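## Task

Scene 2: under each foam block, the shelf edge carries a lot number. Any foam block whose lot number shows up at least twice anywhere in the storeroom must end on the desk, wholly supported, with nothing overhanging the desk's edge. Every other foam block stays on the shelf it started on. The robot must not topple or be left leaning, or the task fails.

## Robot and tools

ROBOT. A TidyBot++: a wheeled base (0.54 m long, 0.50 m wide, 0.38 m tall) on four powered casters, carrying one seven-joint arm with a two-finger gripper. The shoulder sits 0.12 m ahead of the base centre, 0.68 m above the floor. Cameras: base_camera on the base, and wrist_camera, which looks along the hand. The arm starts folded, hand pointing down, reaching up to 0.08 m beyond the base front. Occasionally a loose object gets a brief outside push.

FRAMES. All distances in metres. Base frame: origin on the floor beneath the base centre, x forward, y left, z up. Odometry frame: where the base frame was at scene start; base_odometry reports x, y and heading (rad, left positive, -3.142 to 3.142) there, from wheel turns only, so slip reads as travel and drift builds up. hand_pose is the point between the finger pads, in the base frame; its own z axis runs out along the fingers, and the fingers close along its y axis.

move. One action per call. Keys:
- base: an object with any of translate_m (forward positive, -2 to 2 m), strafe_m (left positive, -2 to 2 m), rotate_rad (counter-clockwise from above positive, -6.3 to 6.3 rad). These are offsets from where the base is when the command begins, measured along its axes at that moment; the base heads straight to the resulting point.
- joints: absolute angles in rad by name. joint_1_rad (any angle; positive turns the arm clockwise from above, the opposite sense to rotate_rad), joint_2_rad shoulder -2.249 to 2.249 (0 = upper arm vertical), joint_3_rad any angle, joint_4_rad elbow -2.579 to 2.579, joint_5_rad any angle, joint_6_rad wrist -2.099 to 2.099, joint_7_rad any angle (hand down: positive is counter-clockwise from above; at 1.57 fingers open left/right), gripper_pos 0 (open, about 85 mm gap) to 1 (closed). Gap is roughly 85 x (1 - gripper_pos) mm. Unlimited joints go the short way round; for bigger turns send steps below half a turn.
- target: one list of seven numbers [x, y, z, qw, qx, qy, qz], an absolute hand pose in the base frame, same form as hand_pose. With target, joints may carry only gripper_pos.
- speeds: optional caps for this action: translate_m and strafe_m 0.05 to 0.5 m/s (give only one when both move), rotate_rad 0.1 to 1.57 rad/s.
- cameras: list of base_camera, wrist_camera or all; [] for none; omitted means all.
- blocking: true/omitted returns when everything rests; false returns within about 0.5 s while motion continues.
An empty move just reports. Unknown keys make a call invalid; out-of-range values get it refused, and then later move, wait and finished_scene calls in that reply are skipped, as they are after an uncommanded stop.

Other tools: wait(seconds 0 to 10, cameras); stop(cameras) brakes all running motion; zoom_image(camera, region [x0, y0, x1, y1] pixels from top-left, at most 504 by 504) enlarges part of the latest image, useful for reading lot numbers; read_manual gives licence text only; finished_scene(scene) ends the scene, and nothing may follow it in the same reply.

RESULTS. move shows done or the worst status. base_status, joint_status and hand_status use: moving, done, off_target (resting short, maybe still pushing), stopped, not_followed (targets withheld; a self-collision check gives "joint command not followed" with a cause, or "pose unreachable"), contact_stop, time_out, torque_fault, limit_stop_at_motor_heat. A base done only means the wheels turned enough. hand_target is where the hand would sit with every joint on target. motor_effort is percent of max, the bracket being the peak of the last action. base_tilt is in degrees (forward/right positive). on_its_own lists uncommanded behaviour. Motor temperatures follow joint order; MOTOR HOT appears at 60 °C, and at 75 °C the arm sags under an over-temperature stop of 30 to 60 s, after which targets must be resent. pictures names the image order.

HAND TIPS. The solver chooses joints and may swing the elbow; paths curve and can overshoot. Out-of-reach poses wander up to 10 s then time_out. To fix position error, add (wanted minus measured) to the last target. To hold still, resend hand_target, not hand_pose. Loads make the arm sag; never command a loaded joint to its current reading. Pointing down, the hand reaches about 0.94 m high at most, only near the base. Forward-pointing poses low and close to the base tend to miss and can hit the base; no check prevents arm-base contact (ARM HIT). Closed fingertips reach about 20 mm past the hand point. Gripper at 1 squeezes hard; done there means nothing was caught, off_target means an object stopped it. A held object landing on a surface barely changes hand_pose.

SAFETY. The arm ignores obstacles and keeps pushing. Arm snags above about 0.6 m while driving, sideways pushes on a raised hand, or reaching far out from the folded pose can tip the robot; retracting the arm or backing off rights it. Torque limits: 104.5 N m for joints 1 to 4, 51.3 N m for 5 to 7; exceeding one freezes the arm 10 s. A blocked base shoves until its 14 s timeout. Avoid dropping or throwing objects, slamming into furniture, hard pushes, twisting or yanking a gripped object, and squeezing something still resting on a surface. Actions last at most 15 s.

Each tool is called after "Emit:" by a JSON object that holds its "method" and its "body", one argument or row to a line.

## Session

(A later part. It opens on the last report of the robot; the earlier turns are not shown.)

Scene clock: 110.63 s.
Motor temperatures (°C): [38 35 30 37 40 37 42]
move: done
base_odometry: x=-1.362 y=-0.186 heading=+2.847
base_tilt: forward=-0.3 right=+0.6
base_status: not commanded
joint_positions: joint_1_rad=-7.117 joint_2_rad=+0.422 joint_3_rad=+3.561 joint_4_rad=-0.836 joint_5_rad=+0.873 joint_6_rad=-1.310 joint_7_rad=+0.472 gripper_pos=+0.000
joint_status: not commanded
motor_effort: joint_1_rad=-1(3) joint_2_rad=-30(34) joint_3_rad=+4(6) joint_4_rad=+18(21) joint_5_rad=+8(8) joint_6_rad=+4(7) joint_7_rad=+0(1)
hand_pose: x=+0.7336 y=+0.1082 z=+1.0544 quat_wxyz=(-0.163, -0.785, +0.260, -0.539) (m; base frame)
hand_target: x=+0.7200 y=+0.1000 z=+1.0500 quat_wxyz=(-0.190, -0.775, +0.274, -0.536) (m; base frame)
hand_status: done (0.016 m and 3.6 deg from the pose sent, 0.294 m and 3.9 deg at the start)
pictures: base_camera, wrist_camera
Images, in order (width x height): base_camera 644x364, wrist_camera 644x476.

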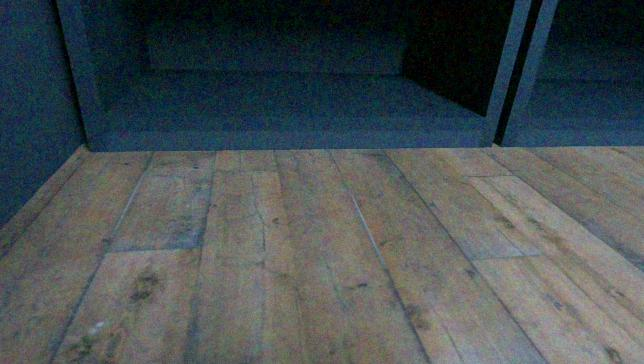

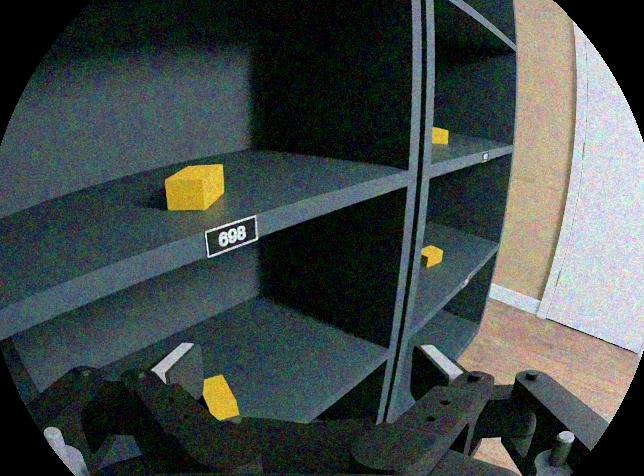

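Emit:
{"method": "move", "body": {
  "base": {"translate_m":0.33},
  "speeds": {"translate_m":0.25}
}}

Scene clock: 113.23 s.
Motor temperatures (°C): [38 35 30 37 40 37 42]
move: done
base_odometry: x=-1.678 y=-0.090 heading=+2.847
base_tilt: forward=-0.3 right=+0.6
base_status: done
joint_positions: joint_1_rad=-7.121 joint_2_rad=+0.414 joint_3_rad=+3.560 joint_4_rad=-0.839 joint_5_rad=+0.876 joint_6_rad=-1.314 joint_7_rad=+0.470 gripper_pos=+0.000
joint_status: not commanded
motor_effort: joint_1_rad=+0(2) joint_2_rad=-31(33) joint_3_rad=+4(5) joint_4_rad=+18(19) joint_5_rad=+8(8) joint_6_rad=+4(5) joint_7_rad=+0(1)
hand_pose: x=+0.7303 y=+0.1067 z=+1.0572 quat_wxyz=(-0.162, -0.784, +0.262, -0.539) (m; base frame)
hand_target: x=+0.7200 y=+0.1000 z=+1.0500 quat_wxyz=(-0.190, -0.775, +0.274, -0.536) (m; base frame)
hand_status: not commanded
pictures: base_camera, wrist_camera
Images, in order (width x height): base_camera 644x364, wrist_camera 644x476.

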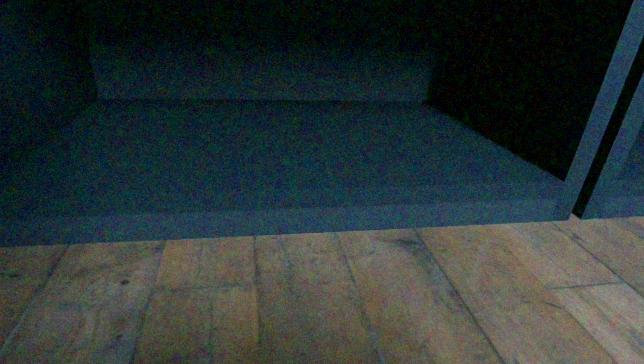

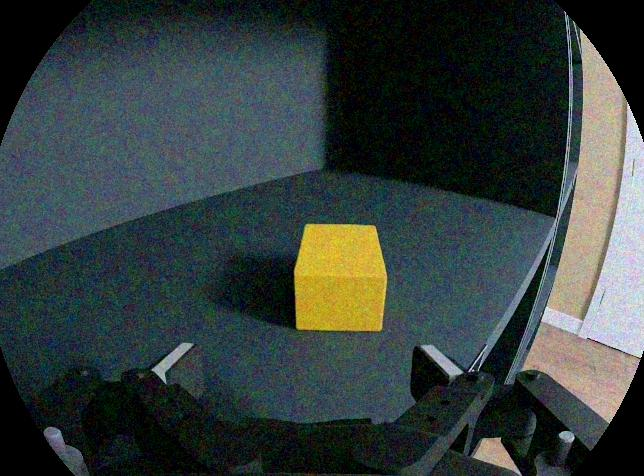

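Emit:
{"method": "move", "body": {
  "target": [0.72, 0.10, 1.019, 0.190, 0.775, -0.274, 0.536],
  "cameras": []
}}

Emit:
{"method": "move", "body": {
  "base": {"translate_m":0.041,"strafe_m":-0.053},
  "speeds": {"translate_m":0.12}
}}

Scene clock: 114.77 s.
Motor temperatures (°C): [38 35 30 37 40 37 42]
move: done
base_odometry: x=-1.678 y=-0.090 heading=+2.847
base_tilt: forward=-0.3 right=+0.6
base_status: not commanded
joint_positions: joint_1_rad=-7.121 joint_2_rad=+0.398 joint_3_rad=+3.507 joint_4_rad=-0.974 joint_5_rad=+0.939 joint_6_rad=-1.314 joint_7_rad=+0.358 gripper_pos=+0.000
joint_status: not commanded
motor_effort: joint_1_rad=-1(1) joint_2_rad=-30(32) joint_3_rad=+3(4) joint_4_rad=+19(20) joint_5_rad=+8(9) joint_6_rad=+3(4) joint_7_rad=+0(1)
hand_pose: x=+0.7231 y=+0.1050 z=+1.0150 quat_wxyz=(-0.176, -0.788, +0.270, -0.524) (m; base frame)
hand_target: x=+0.7200 y=+0.1000 z=+1.0190 quat_wxyz=(-0.190, -0.775, +0.274, -0.536) (m; base frame)
hand_status: done (0.007 m and 2.6 deg from the pose sent, 0.040 m and 3.6 deg at the start)
pictures: none
No camera images: "cameras" was empty.

Scene clock: 115.93 s.
Motor temperatures (°C): [38 35 30 37 40 37 42]
move: done
base_odometry: x=-1.702 y=-0.027 heading=+2.848
base_tilt: forward=-0.3 right=+0.6
base_status: done
joint_positions: joint_1_rad=-7.121 joint_2_rad=+0.397 joint_3_rad=+3.501 joint_4_rad=-0.975 joint_5_rad=+0.941 joint_6_rad=-1.314 joint_7_rad=+0.357 gripper_pos=+0.000
joint_status: not commanded
motor_effort: joint_1_rad=-1(4) joint_2_rad=-29(32) joint_3_rad=+4(6) joint_4_rad=+19(19) joint_5_rad=+8(9) joint_6_rad=+3(3) joint_7_rad=+0(1)
hand_pose: x=+0.7228 y=+0.1073 z=+1.0153 quat_wxyz=(-0.175, -0.789, +0.269, -0.525) (m; base frame)
hand_target: x=+0.7200 y=+0.1000 z=+1.0190 quat_wxyz=(-0.190, -0.775, +0.274, -0.536) (m; base frame)
hand_status: not commanded
pictures: base_camera, wrist_camera
Images, in order (width x height): base_camera 644x364, wrist_camera 644x476.

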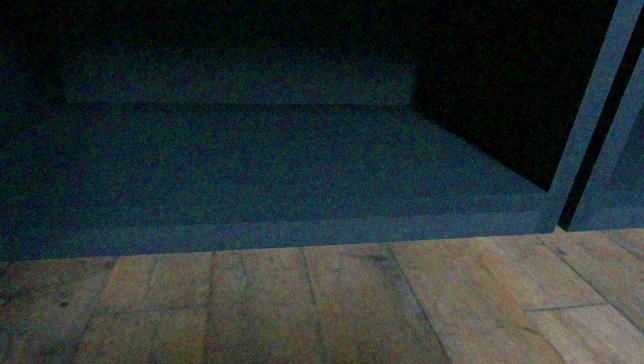

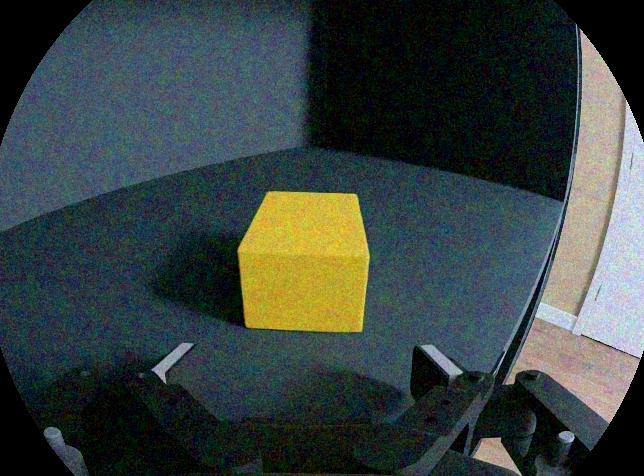

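Emit:
{"method": "move", "body": {
  "base": {"translate_m":0.071,"strafe_m":-0.055},
  "speeds": {"translate_m":0.12}
}}

Emit:
{"method": "move", "body": {
  "joints": {"gripper_pos":0.5}
}}

Scene clock: 117.53 s.
Motor temperatures (°C): [38 35 30 37 40 37 42]
move: done
base_odometry: x=-1.754 y=+0.046 heading=+2.847
base_tilt: forward=-0.3 right=+0.6
base_status: done
joint_positions: joint_1_rad=-7.123 joint_2_rad=+0.396 joint_3_rad=+3.499 joint_4_rad=-0.975 joint_5_rad=+0.942 joint_6_rad=-1.314 joint_7_rad=+0.356 gripper_pos=+0.000
joint_status: not commanded
motor_effort: joint_1_rad=+0(3) joint_2_rad=-30(32) joint_3_rad=+4(6) joint_4_rad=+19(20) joint_5_rad=+8(9) joint_6_rad=+3(4) joint_7_rad=+0(1)
hand_pose: x=+0.7224 y=+0.1086 z=+1.0157 quat_wxyz=(-0.174, -0.789, +0.268, -0.525) (m; base frame)
hand_target: x=+0.7200 y=+0.1000 z=+1.0190 quat_wxyz=(-0.190, -0.775, +0.274, -0.536) (m; base frame)
hand_status: not commanded
pictures: base_camera, wrist_camera
Images, in order (width x height): base_camera 644x364, wrist_camera 644x476.

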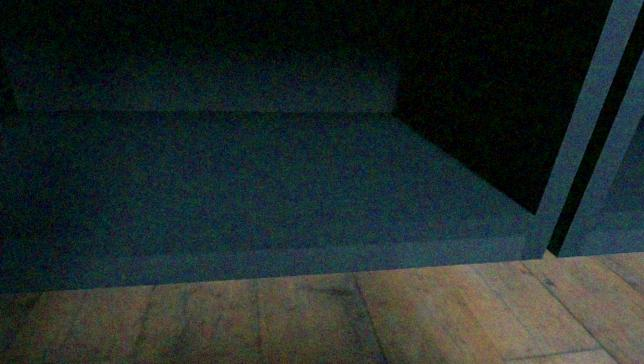

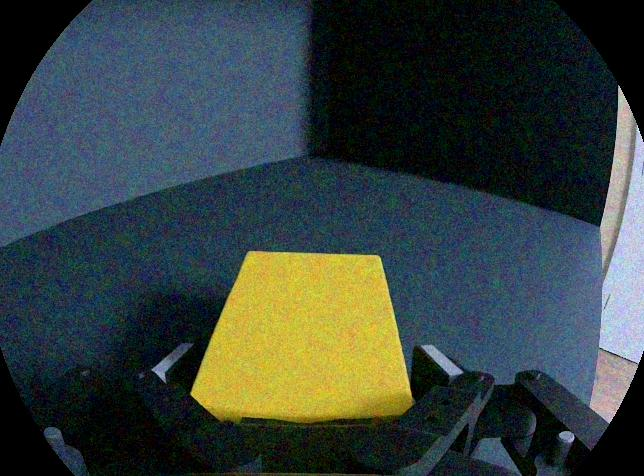

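Scene clock: 118.37 s.
Motor temperatures (°C): [38 35 30 37 40 37 42]
move: off_target
base_odometry: x=-1.754 y=+0.046 heading=+2.847
base_tilt: forward=-0.3 right=+0.6
base_status: not commanded
joint_positions: joint_1_rad=-7.123 joint_2_rad=+0.394 joint_3_rad=+3.499 joint_4_rad=-0.975 joint_5_rad=+0.945 joint_6_rad=-1.314 joint_7_rad=+0.356 gripper_pos=+0.370
joint_status: gripper_pos off_target (ended at +0.370, target +0.500)
motor_effort: joint_1_rad=+0(1) joint_2_rad=-29(31) joint_3_rad=+4(4) joint_4_rad=+18(19) joint_5_rad=+8(8) joint_6_rad=+3(4) joint_7_rad=+0(1)
hand_pose: x=+0.7220 y=+0.1076 z=+1.0173 quat_wxyz=(-0.174, -0.788, +0.268, -0.526) (m; base frame)
hand_target: x=+0.7200 y=+0.1000 z=+1.0190 quat_wxyz=(-0.190, -0.775, +0.274, -0.536) (m; base frame)
hand_status: not commanded
pictures: base_camera, wrist_camera
Images, in order (width x height): base_camera 644x364, wrist_camera 644x476.

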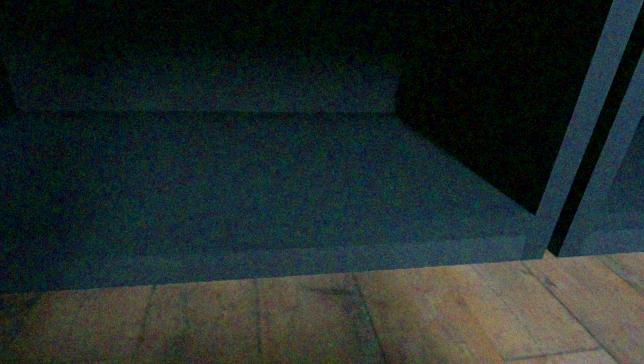

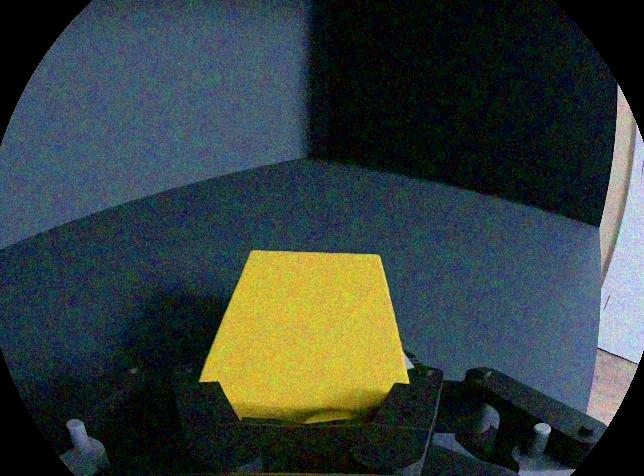

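Emit:
{"method": "move", "body": {
  "target": [0.72, 0.10, 1.065, 0.190, 0.775, -0.274, 0.536],
  "cameras": ["wrist_camera"]
}}

Emit:
{"method": "move", "body": {
  "base": {"translate_m":-0.55},
  "cameras": []
}}

Emit:
{"method": "move", "body": {
  "base": {"rotate_rad":-1.477},
  "target": [0.6, 0.0, 0.95, 0.0, 0.822, 0.0, 0.569]
}}

Scene clock: 120.23 s.
Motor temperatures (°C): [38 35 30 37 40 37 42]
move: done
base_odometry: x=-1.754 y=+0.046 heading=+2.847
base_tilt: forward=-0.3 right=+0.6
base_status: not commanded
joint_positions: joint_1_rad=-7.123 joint_2_rad=+0.407 joint_3_rad=+3.561 joint_4_rad=-0.807 joint_5_rad=+0.945 joint_6_rad=-1.336 joint_7_rad=+0.443 gripper_pos=+0.370
joint_status: not commanded
motor_effort: joint_1_rad=+0(1) joint_2_rad=-30(32) joint_3_rad=+4(4) joint_4_rad=+18(20) joint_5_rad=+8(9) joint_6_rad=+4(5) joint_7_rad=+0(1)
hand_pose: x=+0.7230 y=+0.0924 z=+1.0883 quat_wxyz=(-0.171, -0.758, +0.281, -0.564) (m; base frame)
hand_target: x=+0.7200 y=+0.1000 z=+1.0650 quat_wxyz=(-0.190, -0.775, +0.274, -0.536) (m; base frame)
hand_status: done (0.025 m and 4.4 deg from the pose sent, 0.048 m and 2.7 deg at the start)
pictures: wrist_camera
Images, in order (width x height): wrist_camera 644x476.

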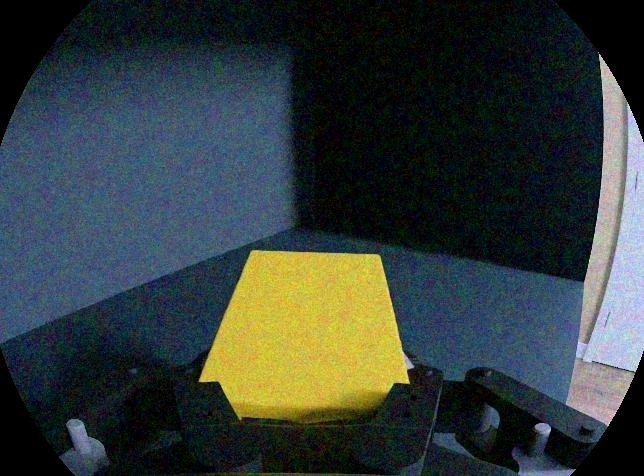

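Scene clock: 122.67 s.
Motor temperatures (°C): [38 35 30 37 40 37 42]
move: done
base_odometry: x=-1.227 y=-0.113 heading=+2.848
base_tilt: forward=-0.3 right=+0.6
base_status: done
joint_positions: joint_1_rad=-7.125 joint_2_rad=+0.416 joint_3_rad=+3.563 joint_4_rad=-0.806 joint_5_rad=+0.945 joint_6_rad=-1.339 joint_7_rad=+0.443 gripper_pos=+0.370
joint_status: not commanded
motor_effort: joint_1_rad=+0(4) joint_2_rad=-30(32) joint_3_rad=+4(4) joint_4_rad=+18(19) joint_5_rad=+8(9) joint_6_rad=+4(5) joint_7_rad=+0(1)
hand_pose: x=+0.7245 y=+0.0952 z=+1.0839 quat_wxyz=(-0.176, -0.759, +0.279, -0.562) (m; base frame)
hand_target: x=+0.7200 y=+0.1000 z=+1.0650 quat_wxyz=(-0.190, -0.775, +0.274, -0.536) (m; base frame)
hand_status: not commanded
pictures: none
No camera images: "cameras" was empty.

Scene clock: 125.43 s.
Motor temperatures (°C): [38 36 30 37 40 37 42]
move: done
base_odometry: x=-1.227 y=-0.113 heading=+1.371
base_tilt: forward=-0.3 right=+0.6
base_status: done
joint_positions: joint_1_rad=-6.310 joint_2_rad=-0.287 joint_3_rad=+3.167 joint_4_rad=-1.917 joint_5_rad=+0.071 joint_6_rad=-0.341 joint_7_rad=+1.529 gripper_pos=+0.370
joint_status: not commanded
motor_effort: joint_1_rad=+0(6) joint_2_rad=-11(34) joint_3_rad=+0(7) joint_4_rad=+22(24) joint_5_rad=+1(9) joint_6_rad=+8(9) joint_7_rad=+0(1)
hand_pose: x=+0.6008 y=-0.0068 z=+0.9453 quat_wxyz=(-0.013, -0.834, -0.003, -0.552) (m; base frame)
hand_target: x=+0.6000 y=+0.0000 z=+0.9500 quat_wxyz=(+0.000, -0.822, +0.000, -0.569) (m; base frame)
hand_status: done (0.008 m and 2.8 deg from the pose sent, 0.206 m and 38.6 deg at the start)
pictures: base_camera, wrist_camera
Images, in order (width x height): base_camera 644x364, wrist_camera 644x476.

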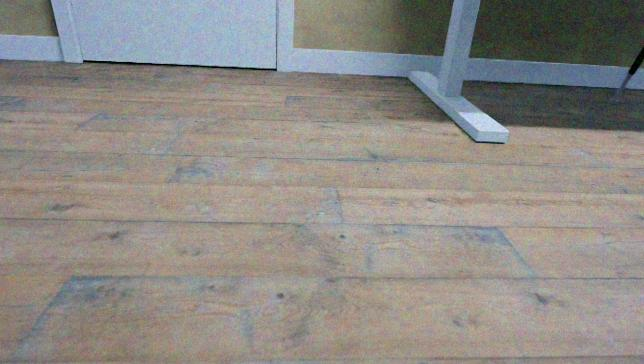

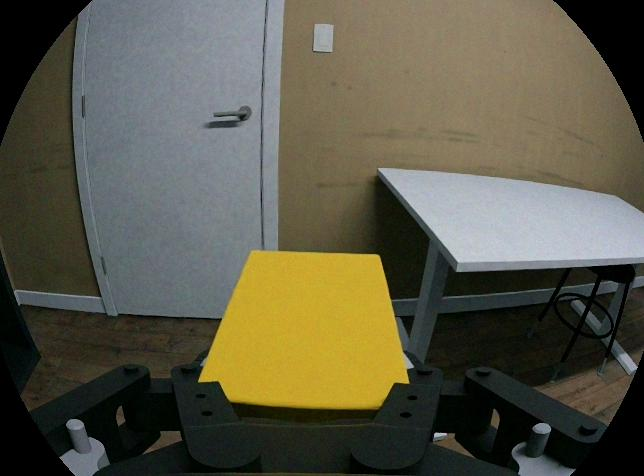

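Emit:
{"method": "move", "body": {
  "base": {"translate_m":0.5,"strafe_m":-0.5,"rotate_rad":-0.06}
}}

Scene clock: 128.33 s.
Motor temperatures (°C): [38 36 30 37 40 37 42]
move: done
base_odometry: x=-0.638 y=+0.278 heading=+1.311
base_tilt: forward=-0.3 right=+0.6
base_status: done
joint_positions: joint_1_rad=-6.303 joint_2_rad=-0.299 joint_3_rad=+3.154 joint_4_rad=-1.919 joint_5_rad=+0.067 joint_6_rad=-0.336 joint_7_rad=+1.531 gripper_pos=+0.370
joint_status: not commanded
motor_effort: joint_1_rad=+0(2) joint_2_rad=-10(15) joint_3_rad=+1(3) joint_4_rad=+23(23) joint_5_rad=+1(1) joint_6_rad=+8(9) joint_7_rad=-1(1)
hand_pose: x=+0.5978 y=-0.0028 z=+0.9517 quat_wxyz=(-0.012, -0.829, -0.006, -0.559) (m; base frame)
hand_target: x=+0.6000 y=+0.0000 z=+0.9500 quat_wxyz=(+0.000, -0.822, +0.000, -0.569) (m; base frame)
hand_status: not commanded
pictures: base_camera, wrist_camera
Images, in order (width x height): base_camera 644x364, wrist_camera 644x476.

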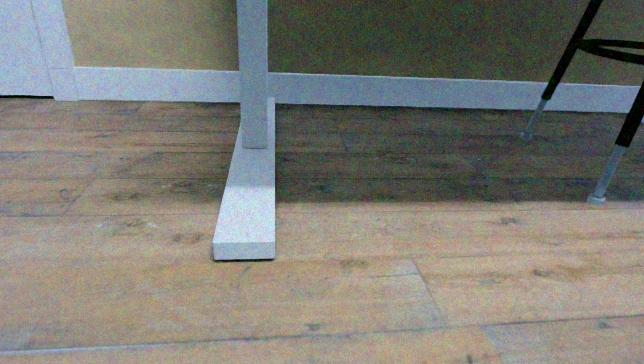

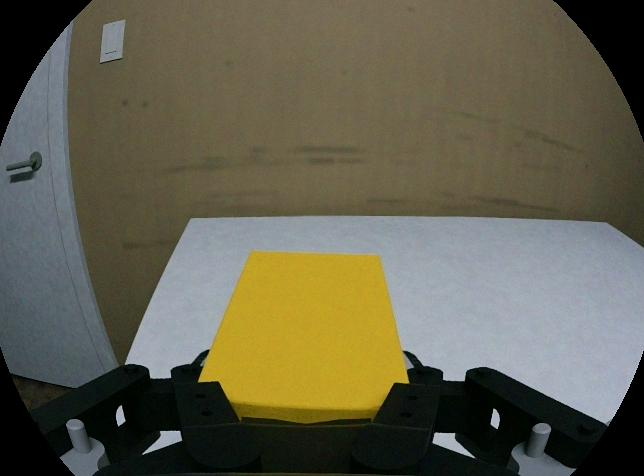

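Emit:
{"method": "move", "body": {
  "base": {"translate_m":0.17},
  "speeds": {"translate_m":0.25},
  "target": [0.6, 0.0, 0.80, 0.0, 0.822, 0.0, 0.569]
}}

Scene clock: 130.43 s.
Motor temperatures (°C): [38 35 30 37 40 37 42]
move: done
base_odometry: x=-0.594 y=+0.442 heading=+1.311
base_tilt: forward=-0.3 right=+0.6
base_status: done
joint_positions: joint_1_rad=-6.303 joint_2_rad=-0.160 joint_3_rad=+3.154 joint_4_rad=-2.332 joint_5_rad=+0.067 joint_6_rad=+0.224 joint_7_rad=+1.531 gripper_pos=+0.370
joint_status: not commanded
motor_effort: joint_1_rad=-1(1) joint_2_rad=-13(17) joint_3_rad=+0(1) joint_4_rad=+20(23) joint_5_rad=+0(1) joint_6_rad=+8(9) joint_7_rad=+0(1)
hand_pose: x=+0.6007 y=+0.0093 z=+0.8048 quat_wxyz=(+0.002, -0.827, -0.017, -0.562) (m; base frame)
hand_target: x=+0.6000 y=+0.0000 z=+0.8000 quat_wxyz=(+0.000, -0.822, +0.000, -0.569) (m; base frame)
hand_status: done (0.010 m and 2.2 deg from the pose sent, 0.152 m and 2.1 deg at the start)
pictures: base_camera, wrist_camera
Images, in order (width x height): base_camera 644x364, wrist_camera 644x476.

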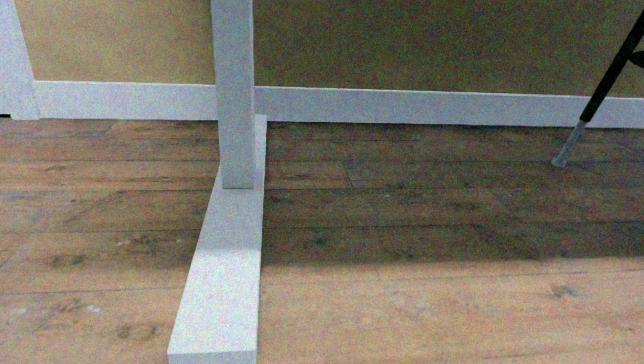

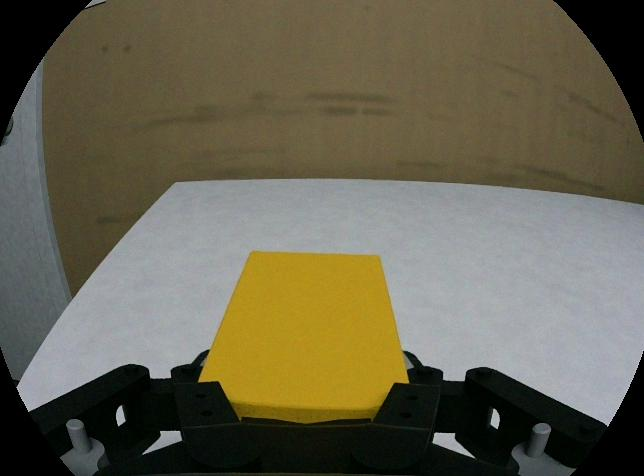

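Emit:
{"method": "move", "body": {
  "target": [0.6, 0.0, 0.765, 0.0, 0.822, 0.0, 0.569],
  "cameras": ["wrist_camera"]
}}

Emit:
{"method": "move", "body": {
  "target": [0.6, 0.0, 0.745, 0.0, 0.822, 0.0, 0.569],
  "cameras": ["wrist_camera"]
}}

Scene clock: 131.83 s.
Motor temperatures (°C): [38 35 30 37 40 37 42]
move: done
base_odometry: x=-0.594 y=+0.442 heading=+1.311
base_tilt: forward=-0.3 right=+0.6
base_status: not commanded
joint_positions: joint_1_rad=-6.303 joint_2_rad=-0.079 joint_3_rad=+3.154 joint_4_rad=-2.421 joint_5_rad=+0.067 joint_6_rad=+0.391 joint_7_rad=+1.531 gripper_pos=+0.370
joint_status: not commanded
motor_effort: joint_1_rad=+0(1) joint_2_rad=-14(16) joint_3_rad=+0(0) joint_4_rad=+18(19) joint_5_rad=+0(1) joint_6_rad=+9(9) joint_7_rad=+0(1)
hand_pose: x=+0.6002 y=+0.0127 z=+0.7667 quat_wxyz=(+0.007, -0.828, -0.019, -0.561) (m; base frame)
hand_target: x=+0.6000 y=+0.0000 z=+0.7650 quat_wxyz=(+0.000, -0.822, +0.000, -0.569) (m; base frame)
hand_status: done (0.013 m and 2.6 deg from the pose sent, 0.041 m and 2.2 deg at the start)
pictures: wrist_camera
Images, in order (width x height): wrist_camera 644x476.

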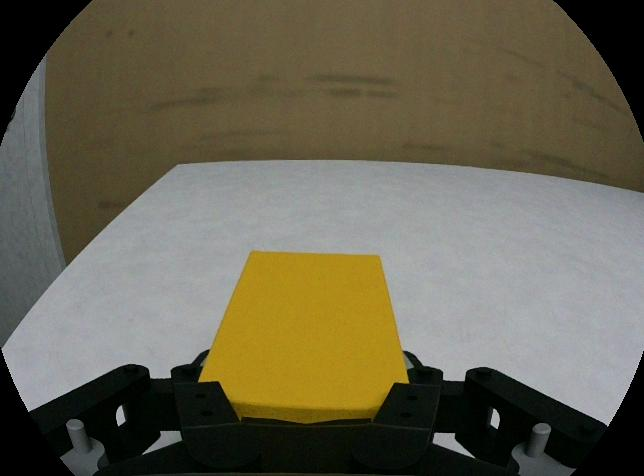

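Scene clock: 132.90 s.
Motor temperatures (°C): [38 35 30 37 40 37 42]
move: done
base_odometry: x=-0.594 y=+0.442 heading=+1.311
base_tilt: forward=-0.3 right=+0.6
base_status: not commanded
joint_positions: joint_1_rad=-6.303 joint_2_rad=-0.025 joint_3_rad=+3.154 joint_4_rad=-2.464 joint_5_rad=+0.067 joint_6_rad=+0.496 joint_7_rad=+1.531 gripper_pos=+0.370
joint_status: not commanded
motor_effort: joint_1_rad=-1(1) joint_2_rad=-16(16) joint_3_rad=+0(1) joint_4_rad=+17(18) joint_5_rad=+1(1) joint_6_rad=+9(9) joint_7_rad=+0(1)
hand_pose: x=+0.6015 y=+0.0147 z=+0.7490 quat_wxyz=(+0.010, -0.826, -0.020, -0.564) (m; base frame)
hand_target: x=+0.6000 y=+0.0000 z=+0.7450 quat_wxyz=(+0.000, -0.822, +0.000, -0.569) (m; base frame)
hand_status: done (0.015 m and 2.6 deg from the pose sent, 0.025 m and 2.6 deg at the start)
pictures: wrist_camera
Images, in order (width x height): wrist_camera 644x476.

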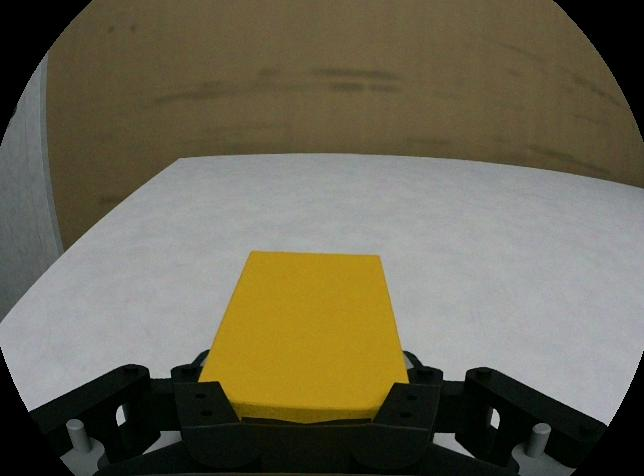

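Emit:
{"method": "move", "body": {
  "target": [0.62, 0.0, 0.725, 0.0, 0.815, 0.0, 0.579],
  "cameras": ["wrist_camera"]
}}

Emit:
{"method": "move", "body": {
  "target": [0.62, 0.0, 0.71, 0.0, 0.815, 0.0, 0.579],
  "cameras": ["wrist_camera"]
}}

Scene clock: 134.73 s.
Motor temperatures (°C): [38 35 30 37 40 37 42]
move: off_target
base_odometry: x=-0.594 y=+0.442 heading=+1.311
base_tilt: forward=-0.3 right=+0.6
base_status: not commanded
joint_positions: joint_1_rad=-6.302 joint_2_rad=+0.076 joint_3_rad=+3.154 joint_4_rad=-2.467 joint_5_rad=+0.067 joint_6_rad=+0.665 joint_7_rad=+1.531 gripper_pos=+0.370
joint_status: not commanded
motor_effort: joint_1_rad=-1(1) joint_2_rad=-14(16) joint_3_rad=+0(0) joint_4_rad=+14(17) joint_5_rad=+1(1) joint_6_rad=+7(9) joint_7_rad=+0(1)
hand_pose: x=+0.6246 y=+0.0176 z=+0.7472 quat_wxyz=(+0.014, -0.807, -0.020, -0.590) (m; base frame)
hand_target: x=+0.6200 y=+0.0000 z=+0.7250 quat_wxyz=(+0.000, -0.815, +0.000, -0.579) (m; base frame)
hand_status: off_target (0.029 m and 3.3 deg from the pose sent, 0.034 m and 3.3 deg at the start)
pictures: wrist_camera
Images, in order (width x height): wrist_camera 644x476.

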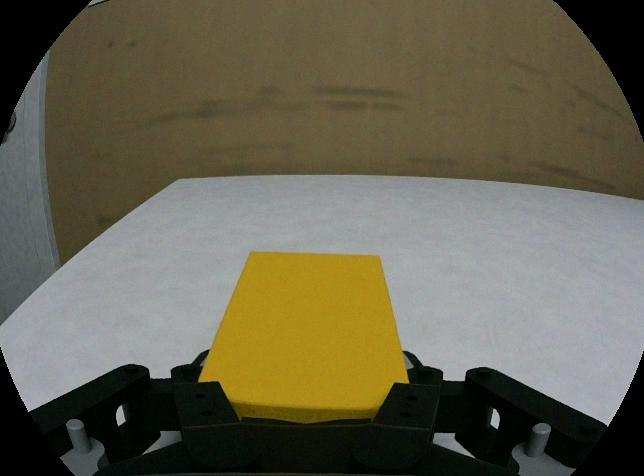

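Scene clock: 135.50 s.
Motor temperatures (°C): [38 35 30 37 40 37 42]
move: off_target
base_odometry: x=-0.594 y=+0.442 heading=+1.311
base_tilt: forward=-0.3 right=+0.6
base_status: not commanded
joint_positions: joint_1_rad=-6.300 joint_2_rad=+0.106 joint_3_rad=+3.154 joint_4_rad=-2.498 joint_5_rad=+0.067 joint_6_rad=+0.766 joint_7_rad=+1.531 gripper_pos=+0.370
joint_status: not commanded
motor_effort: joint_1_rad=-2(2) joint_2_rad=-9(14) joint_3_rad=-1(1) joint_4_rad=+13(14) joint_5_rad=+1(1) joint_6_rad=+4(7) joint_7_rad=-1(1)
hand_pose: x=+0.6244 y=+0.0179 z=+0.7480 quat_wxyz=(+0.017, -0.795, -0.019, -0.606) (m; base frame)
hand_target: x=+0.6200 y=+0.0000 z=+0.7100 quat_wxyz=(+0.000, -0.815, +0.000, -0.579) (m; base frame)
hand_status: off_target (0.042 m and 4.9 deg from the pose sent, 0.041 m and 3.3 deg at the start)
pictures: wrist_camera
Images, in order (width x height): wrist_camera 644x476.

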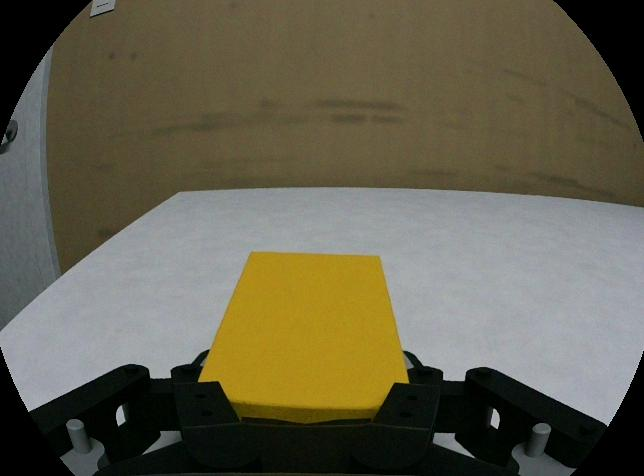

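Emit:
{"method": "move", "body": {
  "target": [0.62, 0.0, 0.732, 0.0, 0.815, 0.0, 0.579],
  "cameras": []
}}

Emit:
{"method": "move", "body": {
  "joints": {"gripper_pos":0.0},
  "cameras": ["wrist_camera"]
}}

Emit:
{"method": "move", "body": {
  "base": {"translate_m":-0.2},
  "speeds": {"translate_m":0.2},
  "cameras": ["wrist_camera"]
}}

Scene clock: 136.50 s.
Motor temperatures (°C): [38 35 30 37 40 37 42]
move: done
base_odometry: x=-0.594 y=+0.442 heading=+1.311
base_tilt: forward=-0.3 right=+0.6
base_status: not commanded
joint_positions: joint_1_rad=-6.300 joint_2_rad=+0.088 joint_3_rad=+3.153 joint_4_rad=-2.484 joint_5_rad=+0.067 joint_6_rad=+0.716 joint_7_rad=+1.531 gripper_pos=+0.370
joint_status: not commanded
motor_effort: joint_1_rad=+0(2) joint_2_rad=-16(16) joint_3_rad=+0(2) joint_4_rad=+11(13) joint_5_rad=+0(1) joint_6_rad=+6(7) joint_7_rad=+0(1)
hand_pose: x=+0.6241 y=+0.0176 z=+0.7484 quat_wxyz=(+0.015, -0.800, -0.020, -0.599) (m; base frame)
hand_target: x=+0.6200 y=+0.0000 z=+0.7320 quat_wxyz=(+0.000, -0.815, +0.000, -0.579) (m; base frame)
hand_status: done (0.024 m and 4.0 deg from the pose sent, 0.024 m and 4.9 deg at the start)
pictures: none
No camera images: "cameras" was empty.

Scene clock: 137.33 s.
Motor temperatures (°C): [38 35 30 37 40 37 42]
move: done
base_odometry: x=-0.594 y=+0.442 heading=+1.311
base_tilt: forward=-0.3 right=+0.6
base_status: not commanded
joint_positions: joint_1_rad=-6.300 joint_2_rad=+0.088 joint_3_rad=+3.153 joint_4_rad=-2.484 joint_5_rad=+0.067 joint_6_rad=+0.711 joint_7_rad=+1.531 gripper_pos=+0.000
joint_status: all done
motor_effort: joint_1_rad=+0(1) joint_2_rad=-16(18) joint_3_rad=+0(1) joint_4_rad=+15(15) joint_5_rad=+1(1) joint_6_rad=+8(9) joint_7_rad=+0(1)
hand_pose: x=+0.6236 y=+0.0175 z=+0.7468 quat_wxyz=(+0.015, -0.802, -0.020, -0.597) (m; base frame)
hand_target: x=+0.6200 y=+0.0000 z=+0.7320 quat_wxyz=(+0.000, -0.815, +0.000, -0.579) (m; base frame)
hand_status: not commanded
pictures: wrist_camera
Images, in order (width x height): wrist_camera 644x476.

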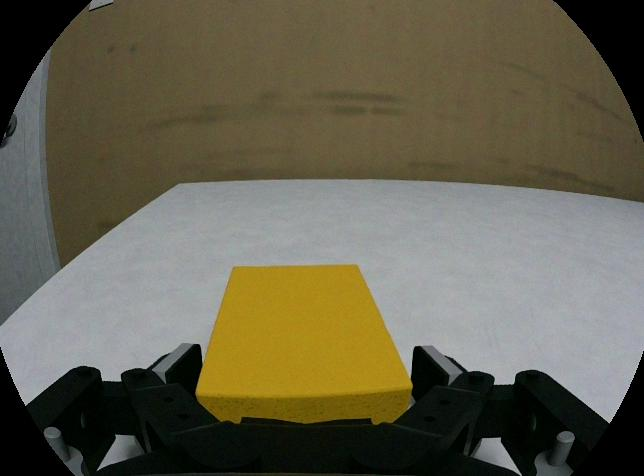

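Scene clock: 139.10 s.
Motor temperatures (°C): [38 35 30 37 40 37 42]
move: done
base_odometry: x=-0.646 y=+0.249 heading=+1.311
base_tilt: forward=-0.3 right=+0.6
base_status: done
joint_positions: joint_1_rad=-6.299 joint_2_rad=+0.088 joint_3_rad=+3.153 joint_4_rad=-2.484 joint_5_rad=+0.067 joint_6_rad=+0.711 joint_7_rad=+1.531 gripper_pos=+0.000
joint_status: not commanded
motor_effort: joint_1_rad=+0(1) joint_2_rad=-17(21) joint_3_rad=+0(1) joint_4_rad=+14(16) joint_5_rad=+0(1) joint_6_rad=+8(9) joint_7_rad=+0(1)
hand_pose: x=+0.6236 y=+0.0172 z=+0.7471 quat_wxyz=(+0.015, -0.802, -0.020, -0.597) (m; base frame)
hand_target: x=+0.6200 y=+0.0000 z=+0.7320 quat_wxyz=(+0.000, -0.815, +0.000, -0.579) (m; base frame)
hand_status: not commanded
pictures: wrist_camera
Images, in order (width x height): wrist_camera 644x476.

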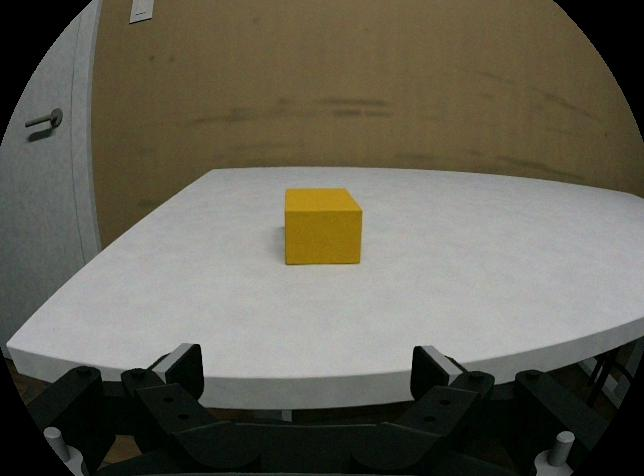

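Emit:
{"method": "move", "body": {
  "base": {"translate_m":-0.3},
  "cameras": []
}}

Emit:
{"method": "move", "body": {
  "base": {"translate_m":-0.25,"strafe_m":0.5,"rotate_rad":1.536},
  "joints": {"joint_1_rad":-6.283,"joint_2_rad":-0.3,"joint_3_rad":3.1416,"joint_4_rad":-2.45,"joint_5_rad":0,"joint_6_rad":0.2,"joint_7_rad":1.571}
}}

Scene clock: 141.30 s.
Motor temperatures (°C): [38 35 30 37 40 37 42]
move: done
base_odometry: x=-0.722 y=-0.041 heading=+1.311
base_tilt: forward=-0.3 right=+0.6
base_status: done
joint_positions: joint_1_rad=-6.299 joint_2_rad=+0.086 joint_3_rad=+3.153 joint_4_rad=-2.484 joint_5_rad=+0.067 joint_6_rad=+0.711 joint_7_rad=+1.531 gripper_pos=+0.000
joint_status: not commanded
motor_effort: joint_1_rad=+0(1) joint_2_rad=-17(19) joint_3_rad=+0(1) joint_4_rad=+14(16) joint_5_rad=+0(1) joint_6_rad=+8(9) joint_7_rad=+0(1)
hand_pose: x=+0.6234 y=+0.0172 z=+0.7481 quat_wxyz=(+0.015, -0.801, -0.020, -0.598) (m; base frame)
hand_target: x=+0.6200 y=+0.0000 z=+0.7320 quat_wxyz=(+0.000, -0.815, +0.000, -0.579) (m; base frame)
hand_status: not commanded
pictures: none
No camera images: "cameras" was empty.

Scene clock: 143.93 s.
Motor temperatures (°C): [38 35 30 37 40 37 42]
move: done
base_odometry: x=-1.270 y=-0.155 heading=+2.848
base_tilt: forward=-0.3 right=+0.6
base_status: done
joint_positions: joint_1_rad=-6.289 joint_2_rad=-0.290 joint_3_rad=+3.149 joint_4_rad=-2.463 joint_5_rad=+0.067 joint_6_rad=+0.249 joint_7_rad=+1.531 gripper_pos=+0.000
joint_status: all done
motor_effort: joint_1_rad=-1(4) joint_2_rad=-9(19) joint_3_rad=+1(2) joint_4_rad=+19(20) joint_5_rad=+1(2) joint_6_rad=+8(10) joint_7_rad=+0(1)
hand_pose: x=+0.5497 y=+0.0061 z=+0.7988 quat_wxyz=(+0.000, -0.821, -0.014, -0.571) (m; base frame)
hand_target: x=+0.5469 y=+0.0013 z=+0.7965 quat_wxyz=(+0.000, -0.828, +0.000, -0.561) (m; base frame)
hand_status: not commanded
pictures: base_camera, wrist_camera
Images, in order (width x height): base_camera 644x364, wrist_camera 644x476.

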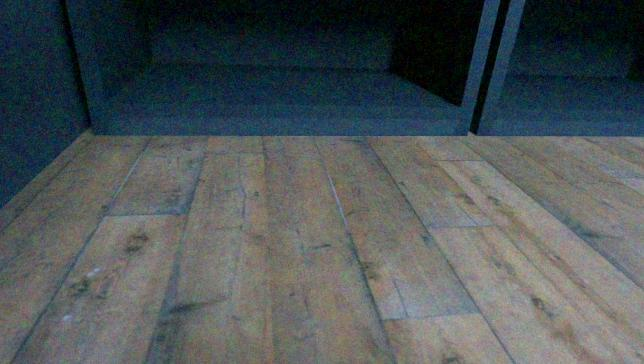

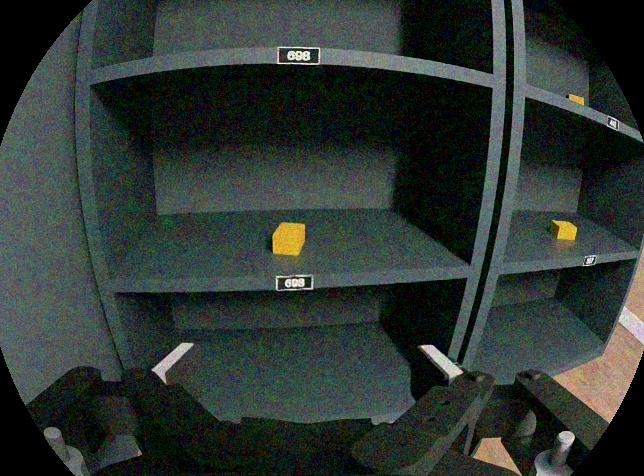

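Emit:
{"method": "zoom_image", "body": {
  "camera": "wrist_camera",
  "region": [265, 215, 325, 295]
}}

Scaled by 6.300.

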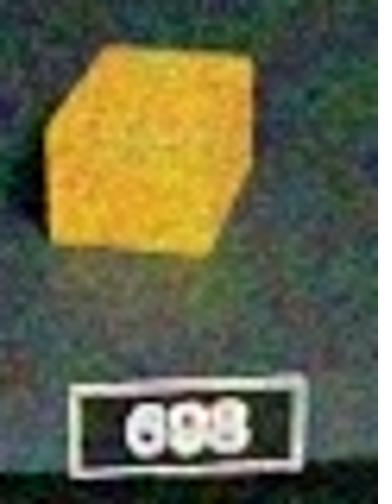

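Emit:
{"method": "move", "body": {
  "joints": {"joint_1_rad":-6.283,"joint_2_rad":0.96,"joint_3_rad":3.16,"joint_4_rad":-0.64,"joint_5_rad":-0.033,"joint_6_rad":-1.62,"joint_7_rad":1.39},
  "base": {"strafe_m":0.03},
  "cameras": ["wrist_camera"]
}}

Emit:
{"method": "move", "body": {
  "base": {"translate_m":0.3},
  "speeds": {"translate_m":0.3}
}}

Scene clock: 148.07 s.
Motor temperatures (°C): [38 36 30 37 40 37 42]
move: done
base_odometry: x=-1.279 y=-0.183 heading=+2.848
base_tilt: forward=-0.3 right=+0.6
base_status: done
joint_positions: joint_1_rad=-6.289 joint_2_rad=+0.927 joint_3_rad=+3.146 joint_4_rad=-0.657 joint_5_rad=+0.037 joint_6_rad=-1.566 joint_7_rad=+1.433 gripper_pos=+0.000
joint_status: all done
motor_effort: joint_1_rad=+0(2) joint_2_rad=-45(47) joint_3_rad=+0(2) joint_4_rad=+17(21) joint_5_rad=+1(2) joint_6_rad=+0(10) joint_7_rad=+0(1)
hand_pose: x=+0.7673 y=-0.0081 z=+0.6190 quat_wxyz=(-0.020, -0.998, +0.067, +0.003) (m; base frame)
hand_target: x=+0.7537 y=+0.0036 z=+0.6035 quat_wxyz=(+0.006, -0.995, +0.096, +0.040) (m; base frame)
hand_status: not commanded
pictures: wrist_camera
Images, in order (width x height): wrist_camera 644x476.

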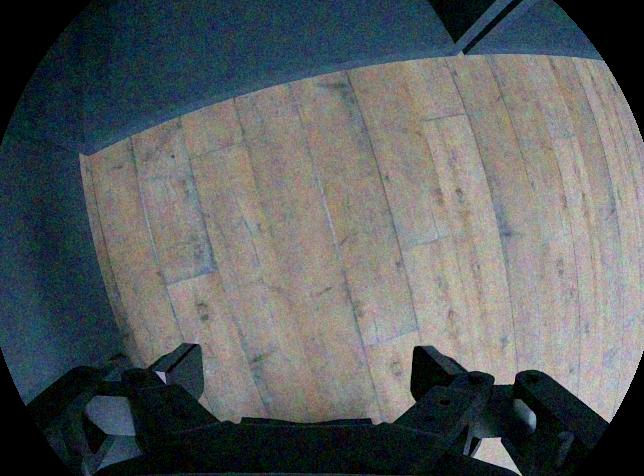

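Scene clock: 150.03 s.
Motor temperatures (°C): [38 36 30 37 40 37 42]
move: done
base_odometry: x=-1.566 y=-0.097 heading=+2.848
base_tilt: forward=-0.3 right=+0.6
base_status: done
joint_positions: joint_1_rad=-6.289 joint_2_rad=+0.931 joint_3_rad=+3.146 joint_4_rad=-0.654 joint_5_rad=+0.036 joint_6_rad=-1.572 joint_7_rad=+1.433 gripper_pos=+0.000
joint_status: not commanded
motor_effort: joint_1_rad=-1(1) joint_2_rad=-45(48) joint_3_rad=+0(1) joint_4_rad=+17(19) joint_5_rad=+1(1) joint_6_rad=+1(1) joint_7_rad=+0(1)
hand_pose: x=+0.7661 y=-0.0078 z=+0.6177 quat_wxyz=(-0.020, -0.998, +0.067, +0.006) (m; base frame)
hand_target: x=+0.7537 y=+0.0036 z=+0.6035 quat_wxyz=(+0.006, -0.995, +0.096, +0.040) (m; base frame)
hand_status: not commanded
pictures: base_camera, wrist_camera
Images, in order (width x height): base_camera 644x364, wrist_camera 644x476.

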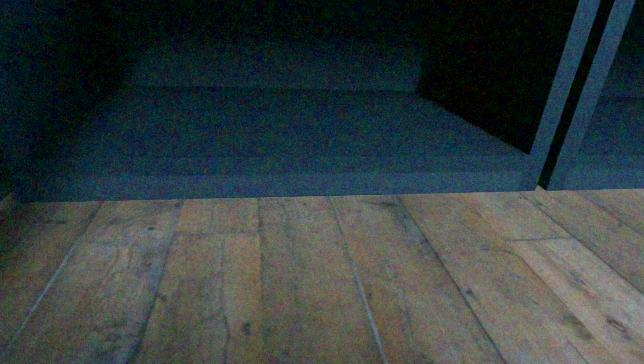

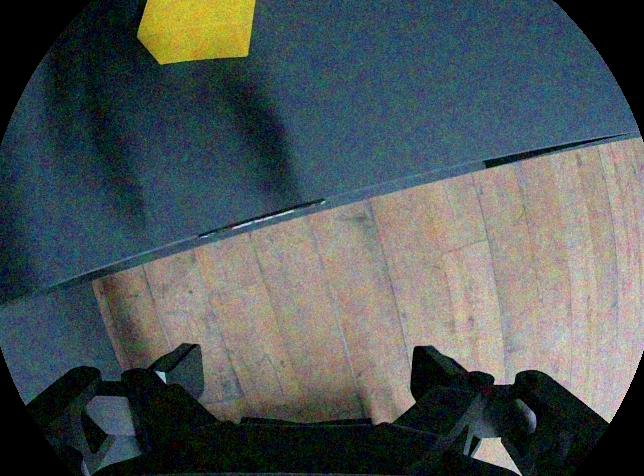

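Emit:
{"method": "move", "body": {
  "base": {"translate_m":0.18,"strafe_m":0.03},
  "speeds": {"translate_m":0.2},
  "joints": {"joint_1_rad":-6.32}
}}

Scene clock: 152.07 s.
Motor temperatures (°C): [38 36 30 37 40 37 42]
move: done
base_odometry: x=-1.747 y=-0.073 heading=+2.848
base_tilt: forward=-0.3 right=+0.6
base_status: done
joint_positions: joint_1_rad=-6.308 joint_2_rad=+0.936 joint_3_rad=+3.147 joint_4_rad=-0.652 joint_5_rad=+0.033 joint_6_rad=-1.575 joint_7_rad=+1.433 gripper_pos=+0.000
joint_status: all done
motor_effort: joint_1_rad=-1(3) joint_2_rad=-45(49) joint_3_rad=+0(1) joint_4_rad=+17(20) joint_5_rad=+1(1) joint_6_rad=+0(1) joint_7_rad=+0(1)
hand_pose: x=+0.7658 y=+0.0042 z=+0.6147 quat_wxyz=(-0.020, -0.998, +0.058, +0.009) (m; base frame)
hand_target: x=+0.7532 y=+0.0271 z=+0.6035 quat_wxyz=(+0.005, -0.996, +0.077, +0.040) (m; base frame)
hand_status: not commanded
pictures: base_camera, wrist_camera
Images, in order (width x height): base_camera 644x364, wrist_camera 644x476.

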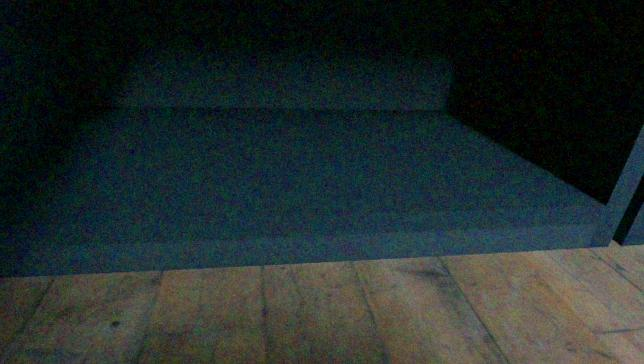

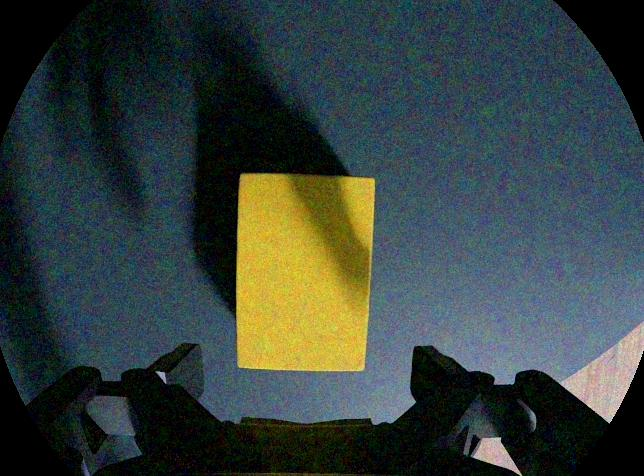

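Emit:
{"method": "move", "body": {
  "base": {"translate_m":0.012},
  "joints": {"joint_2_rad":1.105,"joint_4_rad":-0.49},
  "cameras": ["wrist_camera"]
}}

Emit:
{"method": "move", "body": {
  "joints": {"gripper_pos":0.5},
  "cameras": ["wrist_camera"]
}}

Scene clock: 153.70 s.
Motor temperatures (°C): [38 36 30 37 40 37 42]
move: done
base_odometry: x=-1.759 y=-0.070 heading=+2.848
base_tilt: forward=-0.3 right=+0.6
base_status: done
joint_positions: joint_1_rad=-6.308 joint_2_rad=+1.082 joint_3_rad=+3.147 joint_4_rad=-0.505 joint_5_rad=+0.033 joint_6_rad=-1.576 joint_7_rad=+1.433 gripper_pos=+0.000
joint_status: all done
motor_effort: joint_1_rad=+0(4) joint_2_rad=-48(51) joint_3_rad=+0(2) joint_4_rad=+17(19) joint_5_rad=+1(1) joint_6_rad=+0(1) joint_7_rad=+0(1)
hand_pose: x=+0.7980 y=+0.0057 z=+0.5629 quat_wxyz=(-0.020, -0.998, +0.058, +0.010) (m; base frame)
hand_target: x=+0.7859 y=+0.0285 z=+0.5526 quat_wxyz=(+0.004, -0.996, +0.076, +0.037) (m; base frame)
hand_status: not commanded
pictures: wrist_camera
Images, in order (width x height): wrist_camera 644x476.

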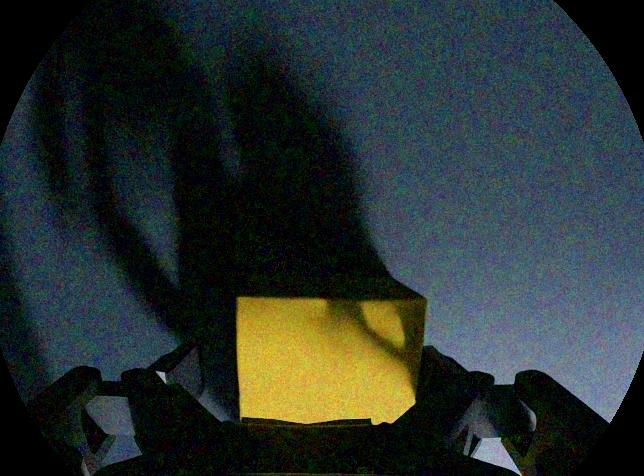

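Scene clock: 154.53 s.
Motor temperatures (°C): [38 36 30 37 40 37 42]
move: off_target
base_odometry: x=-1.759 y=-0.070 heading=+2.848
base_tilt: forward=-0.3 right=+0.6
base_status: not commanded
joint_positions: joint_1_rad=-6.308 joint_2_rad=+1.081 joint_3_rad=+3.147 joint_4_rad=-0.502 joint_5_rad=+0.033 joint_6_rad=-1.577 joint_7_rad=+1.433 gripper_pos=+0.394
joint_status: gripper_pos off_target (ended at +0.394, target +0.500)
motor_effort: joint_1_rad=+0(1) joint_2_rad=-48(49) joint_3_rad=+0(1) joint_4_rad=+17(18) joint_5_rad=+1(1) joint_6_rad=+0(1) joint_7_rad=+0(1)
hand_pose: x=+0.7989 y=+0.0058 z=+0.5649 quat_wxyz=(-0.020, -0.998, +0.058, +0.008) (m; base frame)
hand_target: x=+0.7859 y=+0.0285 z=+0.5526 quat_wxyz=(+0.004, -0.996, +0.076, +0.037) (m; base frame)
hand_status: not commanded
pictures: wrist_camera
Images, in order (width x height): wrist_camera 644x476.

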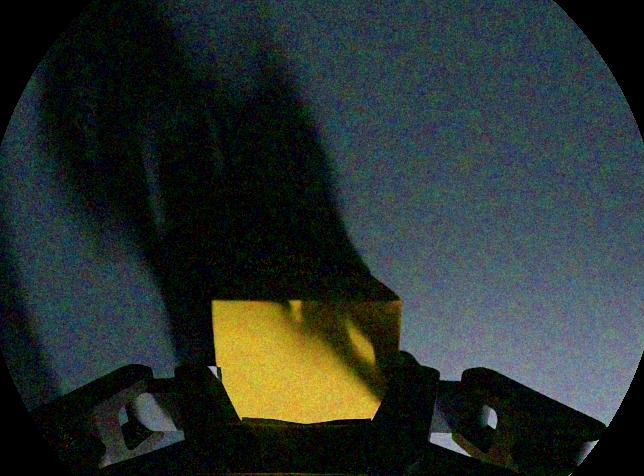

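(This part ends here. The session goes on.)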